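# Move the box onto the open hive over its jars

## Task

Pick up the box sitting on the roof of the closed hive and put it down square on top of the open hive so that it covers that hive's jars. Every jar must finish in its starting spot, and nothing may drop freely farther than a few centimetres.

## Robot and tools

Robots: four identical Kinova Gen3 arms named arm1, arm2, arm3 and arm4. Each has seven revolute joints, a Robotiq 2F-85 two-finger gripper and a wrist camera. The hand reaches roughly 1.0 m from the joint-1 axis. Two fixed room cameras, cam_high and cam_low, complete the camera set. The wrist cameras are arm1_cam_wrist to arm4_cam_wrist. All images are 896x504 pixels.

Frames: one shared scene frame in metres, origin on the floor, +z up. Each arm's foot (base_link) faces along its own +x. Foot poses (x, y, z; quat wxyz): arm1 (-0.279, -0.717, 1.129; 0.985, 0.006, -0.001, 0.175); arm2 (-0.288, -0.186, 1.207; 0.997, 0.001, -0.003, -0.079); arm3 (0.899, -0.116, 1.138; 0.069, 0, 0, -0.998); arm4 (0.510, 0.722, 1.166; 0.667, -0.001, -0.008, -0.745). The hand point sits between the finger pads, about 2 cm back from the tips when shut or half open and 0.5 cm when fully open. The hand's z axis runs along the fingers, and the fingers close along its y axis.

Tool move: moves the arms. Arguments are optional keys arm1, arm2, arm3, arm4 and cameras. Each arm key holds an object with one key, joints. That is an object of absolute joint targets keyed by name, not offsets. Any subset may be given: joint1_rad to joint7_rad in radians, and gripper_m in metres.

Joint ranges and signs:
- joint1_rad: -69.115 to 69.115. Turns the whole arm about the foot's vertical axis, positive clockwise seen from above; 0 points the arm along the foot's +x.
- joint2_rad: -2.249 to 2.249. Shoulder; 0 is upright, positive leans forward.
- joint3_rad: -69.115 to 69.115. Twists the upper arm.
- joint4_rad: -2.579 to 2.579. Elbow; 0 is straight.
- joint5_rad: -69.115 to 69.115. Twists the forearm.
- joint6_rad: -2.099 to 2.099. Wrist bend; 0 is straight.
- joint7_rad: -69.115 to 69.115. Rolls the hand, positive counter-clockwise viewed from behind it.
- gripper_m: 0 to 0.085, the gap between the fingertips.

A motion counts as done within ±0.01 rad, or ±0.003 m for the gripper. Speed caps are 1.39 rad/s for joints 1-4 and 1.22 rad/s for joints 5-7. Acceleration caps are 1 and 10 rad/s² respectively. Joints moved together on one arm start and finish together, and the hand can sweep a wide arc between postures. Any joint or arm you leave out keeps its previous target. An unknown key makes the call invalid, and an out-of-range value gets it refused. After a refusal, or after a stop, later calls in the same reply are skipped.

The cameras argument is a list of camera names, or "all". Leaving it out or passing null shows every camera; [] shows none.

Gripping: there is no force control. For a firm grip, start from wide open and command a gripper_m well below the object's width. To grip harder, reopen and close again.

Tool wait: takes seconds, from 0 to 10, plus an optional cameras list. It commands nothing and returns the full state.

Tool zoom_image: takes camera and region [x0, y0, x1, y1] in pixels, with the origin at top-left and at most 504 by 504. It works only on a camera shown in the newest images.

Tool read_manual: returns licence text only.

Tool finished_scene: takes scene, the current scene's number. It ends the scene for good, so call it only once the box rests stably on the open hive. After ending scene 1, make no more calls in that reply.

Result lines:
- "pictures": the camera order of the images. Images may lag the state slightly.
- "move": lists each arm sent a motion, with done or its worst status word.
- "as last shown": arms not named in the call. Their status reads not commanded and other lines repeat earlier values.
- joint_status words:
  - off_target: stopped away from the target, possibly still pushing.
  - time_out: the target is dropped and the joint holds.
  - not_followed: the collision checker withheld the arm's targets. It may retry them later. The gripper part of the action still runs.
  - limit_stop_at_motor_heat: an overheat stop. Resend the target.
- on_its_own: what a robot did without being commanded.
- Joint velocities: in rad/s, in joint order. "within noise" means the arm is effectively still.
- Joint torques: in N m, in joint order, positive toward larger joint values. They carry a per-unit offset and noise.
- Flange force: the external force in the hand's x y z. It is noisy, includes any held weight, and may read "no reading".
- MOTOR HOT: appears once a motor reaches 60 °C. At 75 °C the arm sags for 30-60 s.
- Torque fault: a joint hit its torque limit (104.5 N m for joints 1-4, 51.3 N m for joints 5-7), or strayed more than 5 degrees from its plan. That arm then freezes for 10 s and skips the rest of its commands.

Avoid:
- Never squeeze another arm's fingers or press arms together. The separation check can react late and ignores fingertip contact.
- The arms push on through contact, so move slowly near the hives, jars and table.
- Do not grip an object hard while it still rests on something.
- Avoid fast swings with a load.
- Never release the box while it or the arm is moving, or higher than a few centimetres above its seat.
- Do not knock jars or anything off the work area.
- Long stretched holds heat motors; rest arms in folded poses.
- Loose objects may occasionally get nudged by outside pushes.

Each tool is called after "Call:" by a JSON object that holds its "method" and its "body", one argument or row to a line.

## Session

Call:
{"method": "move", "body": {
  "arm1": {"joints":{"joint1_rad":0.12,"joint2_rad":-0.48,"joint3_rad":-0.11,"joint4_rad":1.473,"joint5_rad":-0.081,"joint6_rad":1.6,"joint7_rad":1.2,"gripper_m":0.085}},
  "arm2": {"joints":{"joint1_rad":-0.4,"joint2_rad":-0.469,"joint3_rad":-0.069,"joint4_rad":1.438,"joint5_rad":-0.052,"joint6_rad":1.6,"joint7_rad":1.915,"gripper_m":0.085}},
  "arm3": {"joints":{"joint1_rad":0.238,"joint2_rad":-0.458,"joint3_rad":-0.068,"joint4_rad":1.544,"joint5_rad":-0.058,"joint6_rad":1.5,"joint7_rad":1.570,"gripper_m":0.085}},
  "cameras": ["cam_high","cam_low"]
}}

Call:
{"method": "wait", "body": {
  "seconds": 0.5,
  "cameras": ["arm1_cam_wrist","arm2_cam_wrist","arm3_cam_wrist"]
}}

Call:
{"method": "move", "body": {
  "arm3": {"joints":{"joint1_rad":-0.5}},
  "cameras": []
}}

Call:
{"method": "wait", "body": {
  "seconds": 0.5,
  "cameras": ["arm3_cam_wrist"]
}}

Scene clock: 1.90 s.
Joint torques (N m): arm1=[-1.06 0.3 -0.23 -9.46 0 -1.28 0.15] | arm2=[-0.12 0.74 -0.67 -9.57 -0.04 -1.34 0.07] | arm3=[0.4 -0.22 0.21 -8.03 -0.23 -1.74 0.22] | arm4=[-0.69 -0.88 1.01 -7.07 -0.44 -0.12 -0.06]
Motor temperatures (°C): arm1=[33 31 29 28 36 40 45] | arm2=[32 29 29 32 41 41 39] | arm3=[32 31 30 28 43 42 37] | arm4=[33 33 31 29 36 38 47]
Flange force (N): arm1=[1.1 -0.9 2.4] | arm2=[3.8 -1.2 2.8] | arm3=[-2.8 0.8 -4.6] | arm4=[0.7 2.3 -3.7]
move: arm1 done; arm2 done; arm3 done
Joint velocities: within noise
arm1.joint_positions: joint1_rad=+0.120 joint2_rad=-0.480 joint3_rad=-0.110 joint4_rad=+1.473 joint5_rad=-0.081 joint6_rad=+1.600 joint7_rad=+1.200 gripper_m=+0.085
arm1.joint_status: all done
arm1.hand: x=-0.0658 y=-0.6357 z=+1.6937 quat_wxyz=(-0.248, -0.002, -0.962, -0.112) (m; scene frame)
arm2.joint_positions: joint1_rad=-0.400 joint2_rad=-0.469 joint3_rad=-0.069 joint4_rad=+1.438 joint5_rad=-0.052 joint6_rad=+1.600 joint7_rad=+1.915 gripper_m=+0.085
arm2.joint_status: all done
arm2.hand: x=-0.0648 y=-0.1156 z=+1.7852 quat_wxyz=(-0.285, +0.317, -0.905, -0.004) (m; scene frame)
arm3.joint_positions: joint1_rad=+0.238 joint2_rad=-0.458 joint3_rad=-0.068 joint4_rad=+1.544 joint5_rad=-0.058 joint6_rad=+1.500 joint7_rad=+1.570 gripper_m=+0.085
arm3.joint_status: all done
arm3.hand: x=+0.6440 y=-0.1071 z=+1.6820 quat_wxyz=(-0.009, -0.962, +0.009, +0.274) (m; scene frame)
arm4.joint_positions: joint1_rad=-0.456 joint2_rad=-0.317 joint3_rad=-0.060 joint4_rad=+1.454 joint5_rad=+0.009 joint6_rad=+2.008 joint7_rad=+1.355 gripper_m=+0.085
arm4.joint_status: not commanded
arm4.hand: x=+0.5438 y=+0.5786 z=+1.6739 quat_wxyz=(+0.001, -0.639, -0.769, +0.013) (m; scene frame)
pictures: cam_high, cam_low

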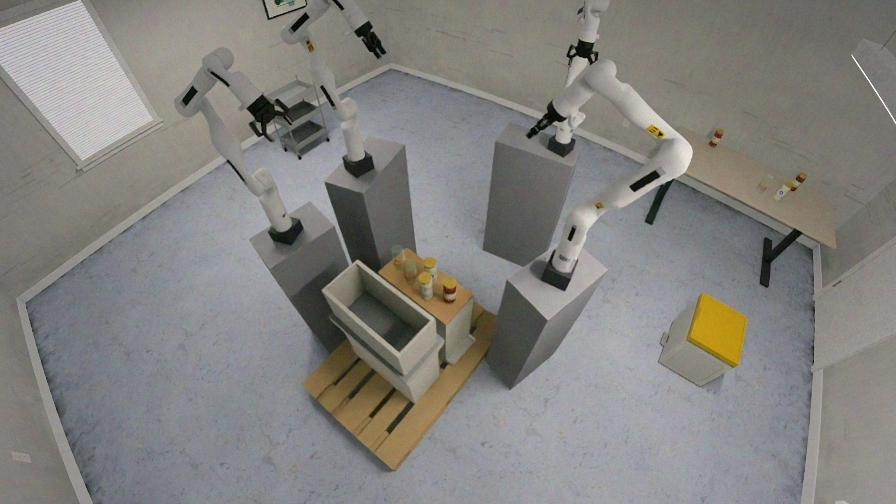

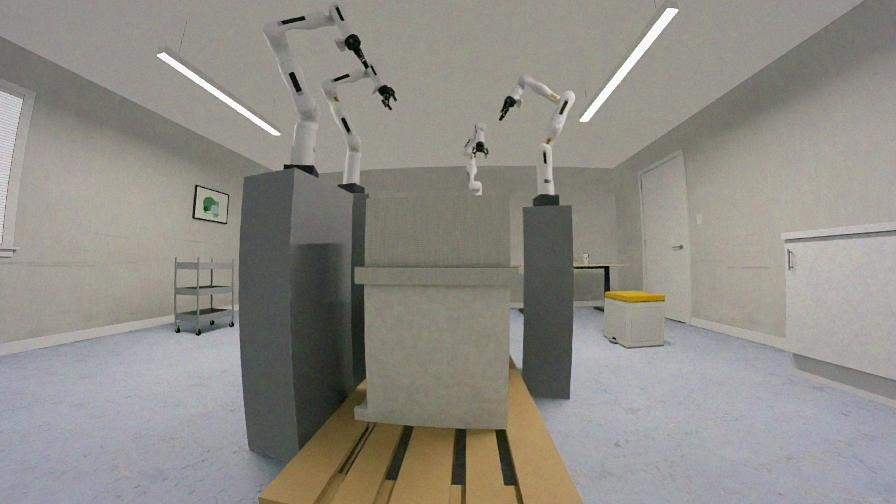

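Scene clock: 2.40 s.
Joint torques (N m): arm1=[-1.06 0.33 -0.18 -9.49 -0.02 -1.29 0.12] | arm2=[-0.13 0.74 -0.66 -9.58 -0.04 -1.35 0.06] | arm3=[0.4 -0.34 0.16 -8.17 -0.21 -1.69 0.27] | arm4=[-0.67 -0.86 1.05 -7.04 -0.42 -0.08 -0.11]
Motor temperatures (°C): arm1=[33 31 29 28 36 40 45] | arm2=[32 29 29 32 41 41 39] | arm3=[32 31 30 28 43 42 37] | arm4=[33 33 31 29 36 38 47]
Flange force (N): arm1=[1.2 -0.9 2.4] | arm2=[3.9 -1.2 2.8] | arm3=[-2.7 0.8 -4.0] | arm4=[0.7 2.3 -3.7]
Joint velocities: within noise
arm1.joint_positions: joint1_rad=+0.120 joint2_rad=-0.480 joint3_rad=-0.110 joint4_rad=+1.473 joint5_rad=-0.081 joint6_rad=+1.600 joint7_rad=+1.200 gripper_m=+0.085
arm1.joint_status: all done
arm1.hand: x=-0.0658 y=-0.6357 z=+1.6937 quat_wxyz=(-0.248, -0.002, -0.962, -0.112) (m; scene frame)
arm2.joint_positions: joint1_rad=-0.400 joint2_rad=-0.469 joint3_rad=-0.069 joint4_rad=+1.438 joint5_rad=-0.052 joint6_rad=+1.600 joint7_rad=+1.915 gripper_m=+0.085
arm2.joint_status: all done
arm2.hand: x=-0.0648 y=-0.1156 z=+1.7852 quat_wxyz=(-0.285, +0.317, -0.905, -0.004) (m; scene frame)
arm3.joint_positions: joint1_rad=+0.238 joint2_rad=-0.458 joint3_rad=-0.068 joint4_rad=+1.544 joint5_rad=-0.058 joint6_rad=+1.500 joint7_rad=+1.570 gripper_m=+0.085
arm3.joint_status: all done
arm3.hand: x=+0.6440 y=-0.1071 z=+1.6820 quat_wxyz=(-0.009, -0.962, +0.009, +0.274) (m; scene frame)
arm4.joint_positions: joint1_rad=-0.456 joint2_rad=-0.317 joint3_rad=-0.060 joint4_rad=+1.454 joint5_rad=+0.009 joint6_rad=+2.008 joint7_rad=+1.355 gripper_m=+0.085
arm4.joint_status: not commanded
arm4.hand: x=+0.5438 y=+0.5786 z=+1.6739 quat_wxyz=(+0.001, -0.639, -0.769, +0.013) (m; scene frame)
wait: 0.50 s; at rest by 0.27 s
pictures: arm1_cam_wrist, arm2_cam_wrist, arm3_cam_wrist

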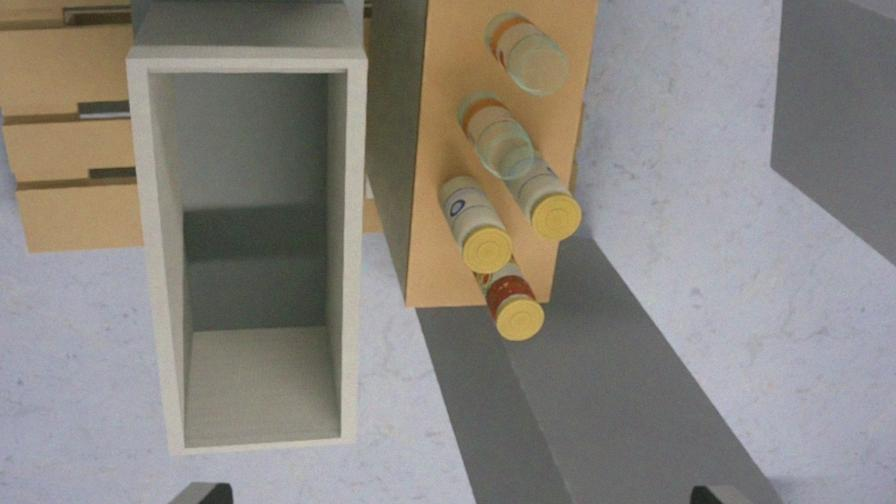

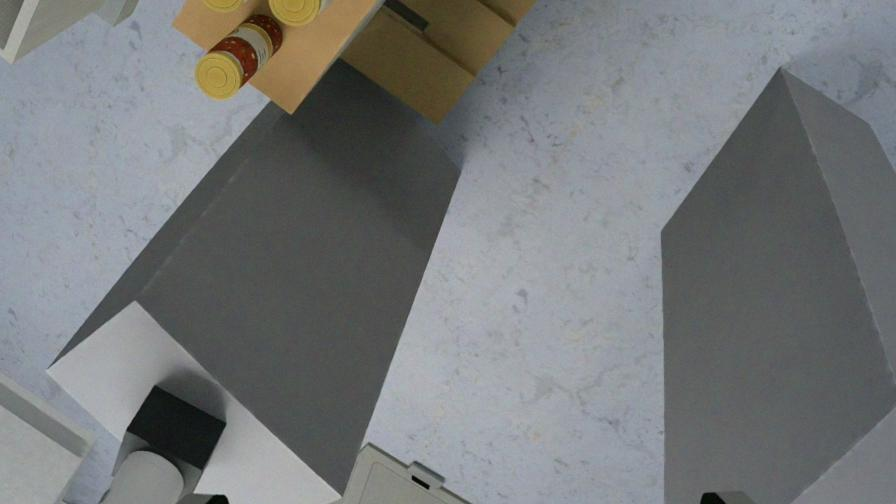

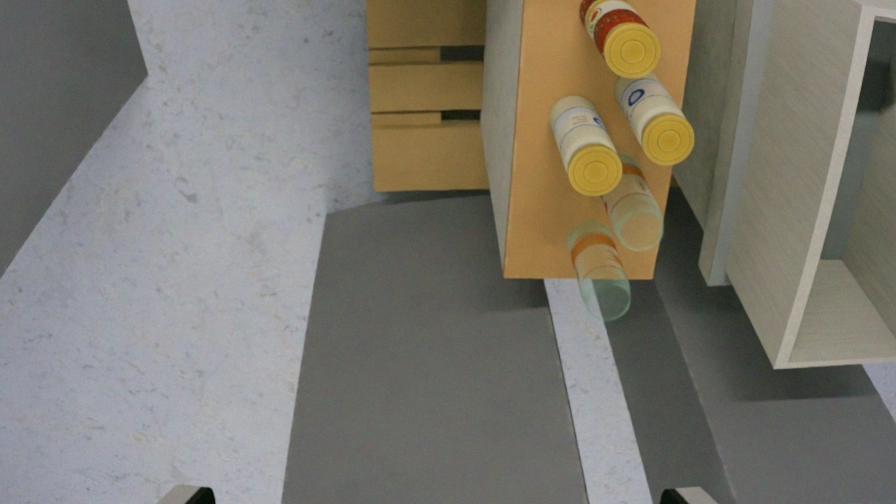

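Scene clock: 4.43 s.
Joint torques (N m): arm1=[-1.09 0.33 -0.18 -9.48 -0.02 -1.28 0.14] | arm2=[-0.1 0.75 -0.66 -9.57 -0.04 -1.34 0.07] | arm3=[0.42 -0.29 0.19 -8.24 -0.23 -1.7 0.21] | arm4=[-0.7 -0.9 1.07 -7.08 -0.4 -0.12 -0.11]
Motor temperatures (°C): arm1=[33 31 29 28 36 40 45] | arm2=[32 29 29 32 41 41 39] | arm3=[32 31 30 28 43 42 37] | arm4=[33 33 31 29 36 38 47]
Flange force (N): arm1=[1.2 -0.8 2.4] | arm2=[3.9 -1.2 2.8] | arm3=[-2.4 0.6 -3.8] | arm4=[0.7 2.4 -3.7]
move: arm3 done
Joint velocities: within noise
arm1, arm2, arm4: as last shown
arm3.joint_positions: joint1_rad=-0.500 joint2_rad=-0.458 joint3_rad=-0.068 joint4_rad=+1.544 joint5_rad=-0.058 joint6_rad=+1.500 joint7_rad=+1.570 gripper_m=+0.085
arm3.joint_status: all done
arm3.hand: x=+0.7045 y=-0.2812 z=+1.6821 quat_wxyz=(-0.107, -0.900, -0.339, +0.253) (m; scene frame)
pictures: none
No camera images: "cameras" was empty.

Scene clock: 4.93 s.
Joint torques (N m): arm1=[-1.08 0.34 -0.19 -9.45 0 -1.25 0.15] | arm2=[-0.12 0.77 -0.66 -9.58 -0.04 -1.34 0.05] | arm3=[0.47 -0.17 0.22 -8.17 -0.17 -1.76 0.24] | arm4=[-0.63 -0.9 1.08 -7.14 -0.41 -0.17 -0.11]
Motor temperatures (°C): arm1=[33 31 29 28 36 40 45] | arm2=[32 29 29 32 41 41 39] | arm3=[32 31 30 28 43 42 37] | arm4=[33 33 31 29 36 38 47]
Flange force (N): arm1=[1.2 -0.8 2.4] | arm2=[4.0 -1.2 2.9] | arm3=[-2.4 0.8 -4.2] | arm4=[0.8 2.4 -3.6]
Joint velocities: within noise
arm1.joint_positions: joint1_rad=+0.120 joint2_rad=-0.480 joint3_rad=-0.110 joint4_rad=+1.473 joint5_rad=-0.081 joint6_rad=+1.600 joint7_rad=+1.200 gripper_m=+0.085
arm1.joint_status: not commanded
arm1.hand: x=-0.0658 y=-0.6357 z=+1.6937 quat_wxyz=(-0.248, -0.002, -0.962, -0.112) (m; scene frame)
arm2.joint_positions: joint1_rad=-0.400 joint2_rad=-0.469 joint3_rad=-0.069 joint4_rad=+1.438 joint5_rad=-0.052 joint6_rad=+1.600 joint7_rad=+1.915 gripper_m=+0.085
arm2.joint_status: not commanded
arm2.hand: x=-0.0648 y=-0.1156 z=+1.7852 quat_wxyz=(-0.285, +0.317, -0.905, -0.004) (m; scene frame)
arm3.joint_positions: joint1_rad=-0.500 joint2_rad=-0.458 joint3_rad=-0.068 joint4_rad=+1.544 joint5_rad=-0.058 joint6_rad=+1.500 joint7_rad=+1.570 gripper_m=+0.085
arm3.joint_status: all done
arm3.hand: x=+0.7045 y=-0.2812 z=+1.6821 quat_wxyz=(-0.107, -0.900, -0.339, +0.253) (m; scene frame)
arm4.joint_positions: joint1_rad=-0.456 joint2_rad=-0.317 joint3_rad=-0.060 joint4_rad=+1.454 joint5_rad=+0.009 joint6_rad=+2.008 joint7_rad=+1.355 gripper_m=+0.085
arm4.joint_status: not commanded
arm4.hand: x=+0.5438 y=+0.5786 z=+1.6739 quat_wxyz=(+0.001, -0.639, -0.769, +0.013) (m; scene frame)
wait: 0.50 s; at rest by 0.27 s
pictures: arm3_cam_wrist

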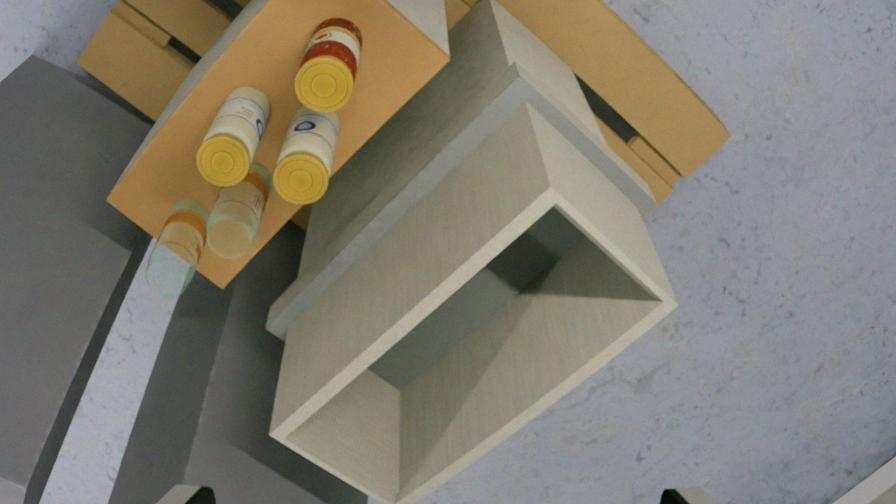

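Call:
{"method": "move", "body": {
  "arm1": {"joints":{"joint1_rad":1.2,"joint6_rad":2.0}},
  "arm2": {"joints":{"joint1_rad":0.7515,"joint2_rad":1.4058,"joint3_rad":0,"joint4_rad":1.0955,"joint5_rad":0,"joint6_rad":0.6403,"joint7_rad":4.0356}},
  "arm3": {"joints":{"joint1_rad":-0.9215,"joint2_rad":1.4016,"joint3_rad":0,"joint4_rad":0.7888,"joint5_rad":0,"joint6_rad":0.9512,"joint7_rad":2.0558}},
  "cameras": []
}}

Call:
{"method": "wait", "body": {
  "seconds": 0.5,
  "cameras": ["arm2_cam_wrist","arm3_cam_wrist","arm1_cam_wrist","cam_high"]
}}

Scene clock: 77.83 s.
Joint torques (N m): arm1=[-1.02 1.13 -0.16 -8.37 -0.04 -0.11 0.13] | arm2=[-0.23 -23.87 -0.32 -5.99 -0.02 0.16 0.06] | arm3=[0.37 -26.44 0.57 -5.99 -0.07 -0.2 0.19] | arm4=[-0.73 -0.86 1.01 -7.08 -0.39 -0.15 -0.13]
Motor temperatures (°C): arm1=[33 31 29 28 36 40 45] | arm2=[32 29 29 32 41 41 39] | arm3=[32 31 30 29 43 42 37] | arm4=[33 33 31 30 36 38 47]
Flange force (N): arm1=[0.1 -0.1 2.7] | arm2=[-4.7 3.4 -3.7] | arm3=[-7.9 -3.6 0.8] | arm4=[0.8 2.1 -3.8]
move: arm1 done; arm2 done; arm3 done
Joint velocities: within noise
arm1.joint_positions: joint1_rad=+1.200 joint2_rad=-0.480 joint3_rad=-0.110 joint4_rad=+1.473 joint5_rad=-0.081 joint6_rad=+2.000 joint7_rad=+1.200 gripper_m=+0.085
arm1.joint_status: all done
arm1.hand: x=-0.1887 y=-0.7939 z=+1.6499 quat_wxyz=(-0.070, -0.512, -0.856, -0.002) (m; scene frame)
arm2.joint_positions: joint1_rad=+0.751 joint2_rad=+1.406 joint3_rad=+0.000 joint4_rad=+1.095 joint5_rad=+0.000 joint6_rad=+0.640 joint7_rad=+4.036 gripper_m=+0.085
arm2.joint_status: all done
arm2.hand: x=+0.0641 y=-0.6768 z=+0.9993 quat_wxyz=(-0.003, +0.701, -0.713, +0.001) (m; scene frame)
arm3.joint_positions: joint1_rad=-0.922 joint2_rad=+1.402 joint3_rad=+0.000 joint4_rad=+0.789 joint5_rad=+0.000 joint6_rad=+0.951 joint7_rad=+2.056 gripper_m=+0.085
arm3.joint_status: all done
arm3.hand: x=+0.5493 y=-0.6895 z=+1.0003 quat_wxyz=(+0.000, -0.716, -0.698, +0.001) (m; scene frame)
arm4: as last shown
pictures: none
No camera images: "cameras" was empty.

Scene clock: 78.33 s.
Joint torques (N m): arm1=[-1.04 1.1 -0.22 -8.4 0 -0.1 0.12] | arm2=[-0.23 -23.88 -0.31 -5.99 -0.03 0.15 0.05] | arm3=[0.35 -26.52 0.54 -6 -0.1 -0.18 0.24] | arm4=[-0.68 -0.9 0.96 -7.05 -0.41 -0.11 -0.09]
Motor temperatures (°C): arm1=[33 31 29 28 36 40 45] | arm2=[32 29 29 32 41 41 39] | arm3=[32 31 30 29 43 42 37] | arm4=[33 33 31 30 36 38 47]
Flange force (N): arm1=[0.0 -0.2 2.8] | arm2=[-4.7 3.4 -3.7] | arm3=[-7.9 -3.6 0.9] | arm4=[0.6 2.1 -3.8]
Joint velocities: within noise
arm1.joint_positions: joint1_rad=+1.200 joint2_rad=-0.480 joint3_rad=-0.110 joint4_rad=+1.473 joint5_rad=-0.081 joint6_rad=+2.000 joint7_rad=+1.200 gripper_m=+0.085
arm1.joint_status: all done
arm1.hand: x=-0.1887 y=-0.7939 z=+1.6499 quat_wxyz=(-0.070, -0.512, -0.856, -0.002) (m; scene frame)
arm2.joint_positions: joint1_rad=+0.751 joint2_rad=+1.406 joint3_rad=+0.000 joint4_rad=+1.095 joint5_rad=+0.000 joint6_rad=+0.640 joint7_rad=+4.036 gripper_m=+0.085
arm2.joint_status: all done
arm2.hand: x=+0.0641 y=-0.6767 z=+0.9992 quat_wxyz=(-0.003, +0.701, -0.713, +0.001) (m; scene frame)
arm3.joint_positions: joint1_rad=-0.922 joint2_rad=+1.402 joint3_rad=+0.000 joint4_rad=+0.789 joint5_rad=+0.000 joint6_rad=+0.951 joint7_rad=+2.056 gripper_m=+0.085
arm3.joint_status: all done
arm3.hand: x=+0.5493 y=-0.6895 z=+1.0003 quat_wxyz=(+0.000, -0.716, -0.698, +0.001) (m; scene frame)
arm4.joint_positions: joint1_rad=-0.456 joint2_rad=-0.317 joint3_rad=-0.060 joint4_rad=+1.454 joint5_rad=+0.009 joint6_rad=+2.008 joint7_rad=+1.355 gripper_m=+0.085
arm4.joint_status: not commanded
arm4.hand: x=+0.5438 y=+0.5786 z=+1.6739 quat_wxyz=(+0.001, -0.639, -0.769, +0.013) (m; scene frame)
wait: 0.50 s; at rest by 0.27 s
pictures: arm1_cam_wrist, arm2_cam_wrist, arm3_cam_wrist, cam_high

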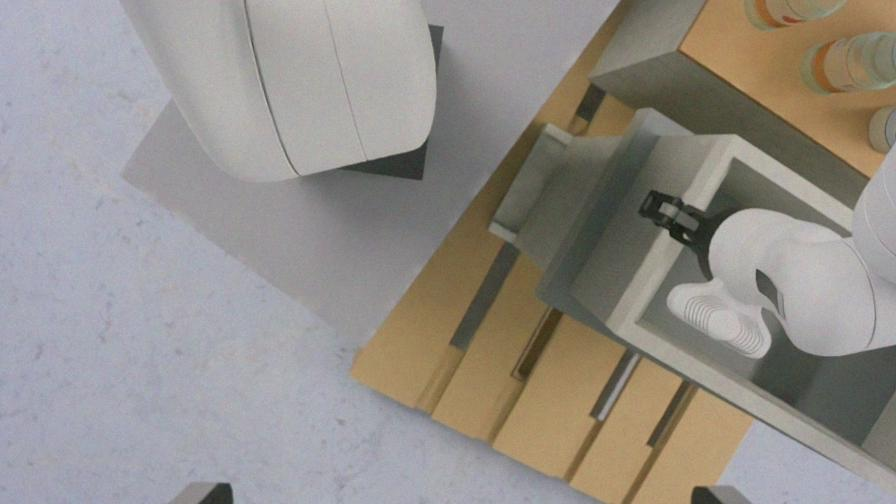

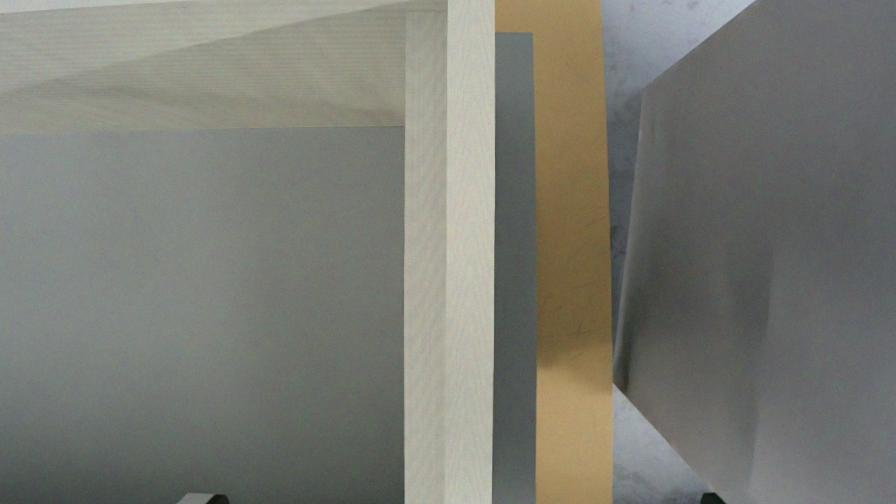

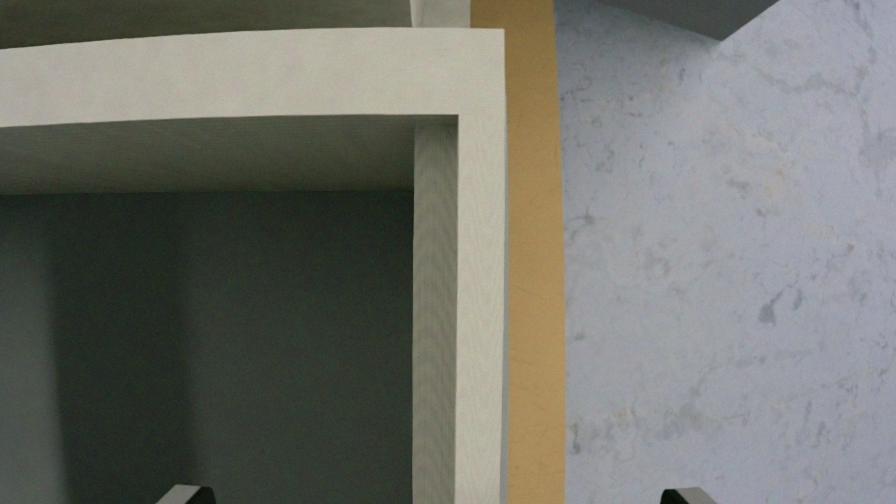

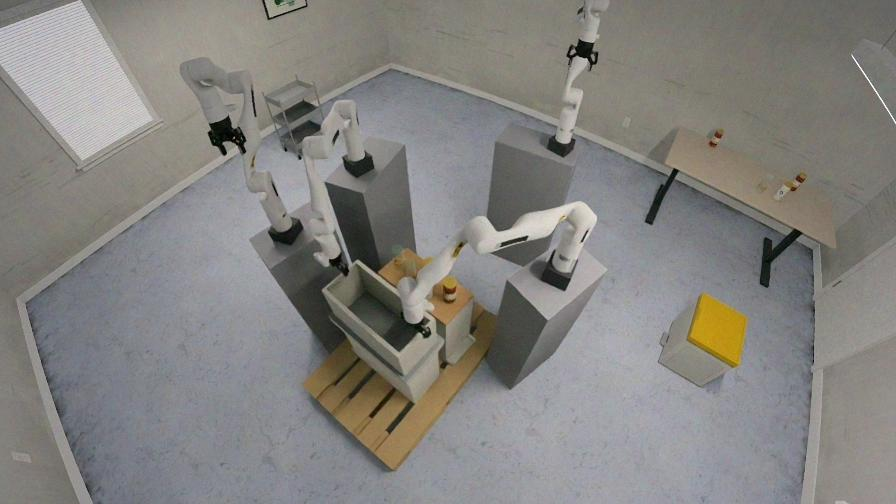

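Call:
{"method": "move", "body": {
  "arm2": {"joints":{"joint1_rad":0.7589,"joint2_rad":1.5761,"joint4_rad":0.9249,"joint6_rad":0.6406,"joint7_rad":4.0359}},
  "arm3": {"joints":{"joint1_rad":-0.9275,"joint2_rad":1.5644,"joint4_rad":0.6410,"joint6_rad":0.9362,"joint7_rad":2.0429}},
  "cameras": []
}}

Call:
{"method": "wait", "body": {
  "seconds": 0.4,
  "cameras": ["arm2_cam_wrist","arm3_cam_wrist"]
}}

Call:
{"method": "move", "body": {
  "arm2": {"joints":{"gripper_m":0.0}},
  "arm3": {"joints":{"gripper_m":0.0}},
  "cameras": ["arm2_cam_wrist","arm3_cam_wrist"]
}}

Call:
{"method": "move", "body": {
  "arm2": {"joints":{"joint2_rad":1.4137,"joint4_rad":1.0668,"joint6_rad":0.6611}},
  "arm3": {"joints":{"joint2_rad":1.4106,"joint4_rad":0.7652,"joint6_rad":0.9658}},
  "cameras": ["cam_high"]
}}

Scene clock: 133.10 s.
Joint torques (N m): arm1=[-1 1.16 -0.21 -8.37 -0.02 -0.09 0.11] | arm2=[-0.2 -24.06 -0.32 -5.98 -0.01 0.14 0.07] | arm3=[0.29 -26.64 0.51 -5.93 -0.11 -0.25 0.24] | arm4=[-0.66 -0.89 1.06 -7.06 -0.43 -0.16 -0.11]
Motor temperatures (°C): arm1=[33 31 29 28 36 40 45] | arm2=[32 31 29 32 41 41 39] | arm3=[32 33 30 29 43 42 37] | arm4=[33 33 31 30 36 38 47]
Flange force (N): arm1=[0.1 -0.3 2.8] | arm2=[-5.3 3.8 -4.8] | arm3=[-9.5 -4.4 2.1] | arm4=[0.7 2.3 -3.9]
move: arm2 done; arm3 done
Joint velocities: within noise
arm1, arm4: as last shown
arm2.joint_positions: joint1_rad=+0.759 joint2_rad=+1.576 joint3_rad=+0.000 joint4_rad=+0.925 joint5_rad=+0.000 joint6_rad=+0.641 joint7_rad=+4.036 gripper_m=+0.085
arm2.joint_status: all done
arm2.hand: x=+0.0643 y=-0.6838 z=+0.9280 quat_wxyz=(-0.003, +0.699, -0.715, +0.001) (m; scene frame)
arm3.joint_positions: joint1_rad=-0.928 joint2_rad=+1.564 joint3_rad=+0.000 joint4_rad=+0.641 joint5_rad=+0.000 joint6_rad=+0.936 joint7_rad=+2.043 gripper_m=+0.085
arm3.joint_status: all done
arm3.hand: x=+0.5512 y=-0.6945 z=+0.9283 quat_wxyz=(+0.000, -0.719, -0.695, +0.001) (m; scene frame)
pictures: none
No camera images: "cameras" was empty.

Scene clock: 133.50 s.
Joint torques (N m): arm1=[-0.97 1.13 -0.22 -8.37 -0.02 -0.13 0.12] | arm2=[-0.23 -24.13 -0.32 -6.04 0 0.16 0.07] | arm3=[0.26 -26.62 0.56 -5.88 -0.13 -0.17 0.24] | arm4=[-0.7 -0.95 1.13 -7.07 -0.44 -0.13 -0.11]
Motor temperatures (°C): arm1=[33 31 29 28 36 40 45] | arm2=[32 31 29 32 41 41 39] | arm3=[32 33 30 29 43 42 37] | arm4=[33 33 31 30 36 38 47]
Flange force (N): arm1=[0.1 -0.3 2.7] | arm2=[-5.6 4.1 -4.8] | arm3=[-9.3 -4.4 2.1] | arm4=[0.6 2.5 -3.9]
Joint velocities: within noise
arm1.joint_positions: joint1_rad=+1.200 joint2_rad=-0.480 joint3_rad=-0.110 joint4_rad=+1.473 joint5_rad=-0.081 joint6_rad=+2.000 joint7_rad=+1.200 gripper_m=+0.085
arm1.joint_status: not commanded
arm1.hand: x=-0.1887 y=-0.7939 z=+1.6499 quat_wxyz=(-0.070, -0.512, -0.856, -0.002) (m; scene frame)
arm2.joint_positions: joint1_rad=+0.759 joint2_rad=+1.576 joint3_rad=+0.000 joint4_rad=+0.925 joint5_rad=+0.000 joint6_rad=+0.641 joint7_rad=+4.036 gripper_m=+0.085
arm2.joint_status: all done
arm2.hand: x=+0.0643 y=-0.6838 z=+0.9279 quat_wxyz=(-0.003, +0.699, -0.715, +0.001) (m; scene frame)
arm3.joint_positions: joint1_rad=-0.928 joint2_rad=+1.564 joint3_rad=+0.000 joint4_rad=+0.641 joint5_rad=+0.000 joint6_rad=+0.936 joint7_rad=+2.043 gripper_m=+0.085
arm3.joint_status: all done
arm3.hand: x=+0.5512 y=-0.6945 z=+0.9283 quat_wxyz=(+0.000, -0.719, -0.695, +0.001) (m; scene frame)
arm4.joint_positions: joint1_rad=-0.456 joint2_rad=-0.317 joint3_rad=-0.060 joint4_rad=+1.454 joint5_rad=+0.009 joint6_rad=+2.008 joint7_rad=+1.355 gripper_m=+0.085
arm4.joint_status: not commanded
arm4.hand: x=+0.5438 y=+0.5786 z=+1.6739 quat_wxyz=(+0.001, -0.639, -0.769, +0.013) (m; scene frame)
wait: 0.40 s; at rest by 0.27 s
pictures: arm2_cam_wrist, arm3_cam_wrist

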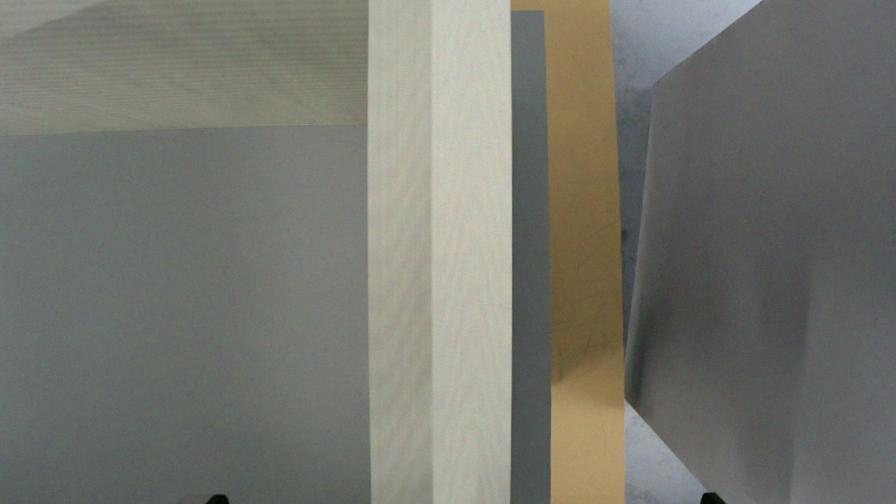

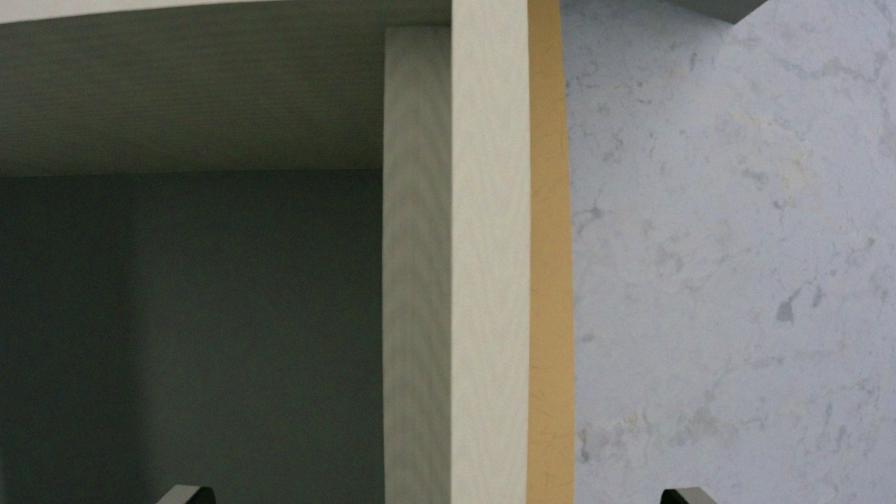

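Scene clock: 134.60 s.
Joint torques (N m): arm1=[-0.98 1.14 -0.3 -8.43 0.01 -0.09 0.12] | arm2=[5.72 -17.04 4.73 -1.77 1.57 1.39 0.29] | arm3=[-4.64 -24.67 -3.1 -4.31 -2.06 0.74 -0.08] | arm4=[-0.66 -0.85 1.01 -7.11 -0.43 -0.17 -0.09]
Motor temperatures (°C): arm1=[33 31 29 28 36 40 45] | arm2=[32 31 29 32 41 41 39] | arm3=[32 33 30 29 43 42 37] | arm4=[33 33 31 30 36 38 47]
Flange force (N): arm1=[0.1 -0.6 3.0] | arm2=[-6.2 -8.0 -11.5] | arm3=[-7.8 -12.4 1.2] | arm4=[0.9 2.2 -3.7]
move: arm2 off_target; arm3 off_target
Joint velocities: within noise
arm1, arm4: as last shown
arm2.joint_positions: joint1_rad=+0.759 joint2_rad=+1.576 joint3_rad=+0.000 joint4_rad=+0.925 joint5_rad=+0.000 joint6_rad=+0.641 joint7_rad=+4.036 gripper_m=+0.017
arm2.joint_status: gripper_m off_target (ended at +0.017, target +0.000)
arm2.hand: x=+0.0644 y=-0.6838 z=+0.9280 quat_wxyz=(-0.003, +0.699, -0.715, +0.001) (m; scene frame)
arm3.joint_positions: joint1_rad=-0.928 joint2_rad=+1.564 joint3_rad=+0.000 joint4_rad=+0.641 joint5_rad=+0.000 joint6_rad=+0.936 joint7_rad=+2.043 gripper_m=+0.017
arm3.joint_status: gripper_m off_target (ended at +0.017, target +0.000)
arm3.hand: x=+0.5511 y=-0.6945 z=+0.9283 quat_wxyz=(+0.000, -0.719, -0.695, +0.001) (m; scene frame)
pictures: arm2_cam_wrist, arm3_cam_wrist

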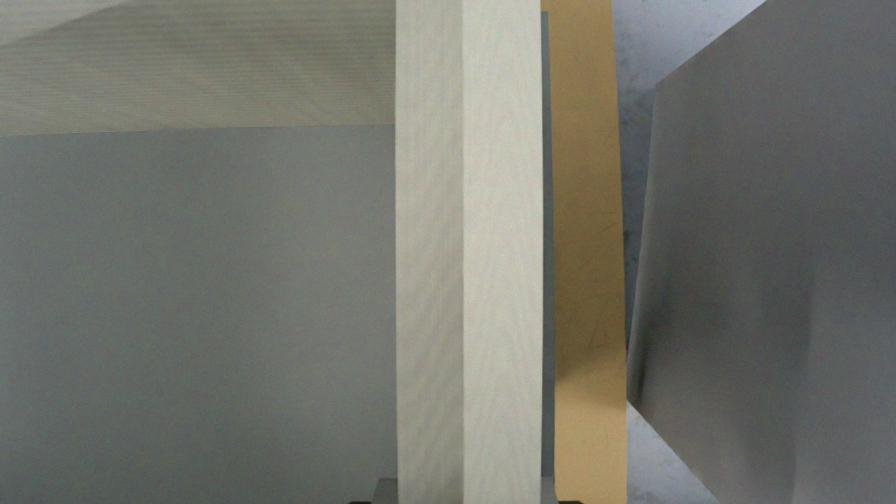

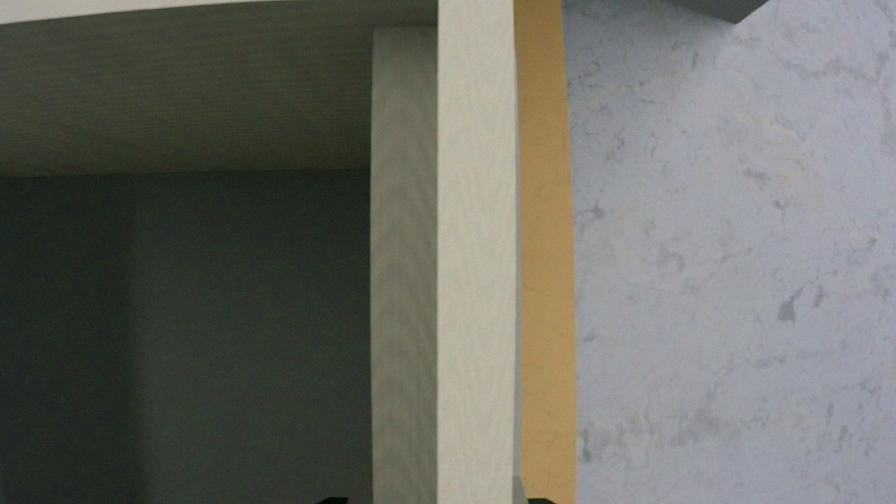

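Scene clock: 135.73 s.
Joint torques (N m): arm1=[-1.01 1.08 -0.24 -8.35 -0.03 -0.14 0.08] | arm2=[7.25 -31.13 6.99 -5.06 2.24 2.55 0.29] | arm3=[-8.77 -34.94 -6.37 -6.82 -3.81 2.08 -0.13] | arm4=[-0.74 -0.87 1.08 -7.19 -0.39 -0.14 -0.1]
Motor temperatures (°C): arm1=[33 31 29 28 36 40 45] | arm2=[32 31 29 32 41 41 39] | arm3=[32 33 30 29 43 42 37] | arm4=[33 33 31 30 36 38 47]
Flange force (N): arm1=[-0.1 -0.4 2.5] | arm2=[-5.6 -11.5 14.6] | arm3=[-8.6 -19.9 17.9] | arm4=[0.9 2.4 -3.3]
move: arm2 done; arm3 done
Joint velocities: within noise
arm1, arm4: as last shown
arm2.joint_positions: joint1_rad=+0.759 joint2_rad=+1.414 joint3_rad=+0.000 joint4_rad=+1.067 joint5_rad=+0.000 joint6_rad=+0.661 joint7_rad=+4.036 gripper_m=+0.017
arm2.joint_status: all done
arm2.hand: x=+0.0639 y=-0.6838 z=+0.9999 quat_wxyz=(-0.003, +0.699, -0.715, +0.001) (m; scene frame)
arm3.joint_positions: joint1_rad=-0.927 joint2_rad=+1.411 joint3_rad=+0.000 joint4_rad=+0.765 joint5_rad=+0.000 joint6_rad=+0.966 joint7_rad=+2.043 gripper_m=+0.017
arm3.joint_status: all done
arm3.hand: x=+0.5511 y=-0.6944 z=+1.0003 quat_wxyz=(+0.000, -0.719, -0.695, +0.001) (m; scene frame)
pictures: cam_high

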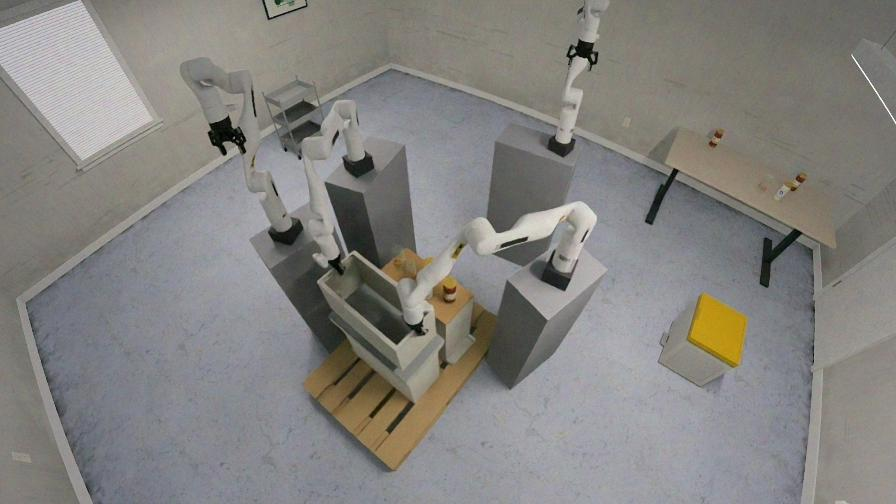

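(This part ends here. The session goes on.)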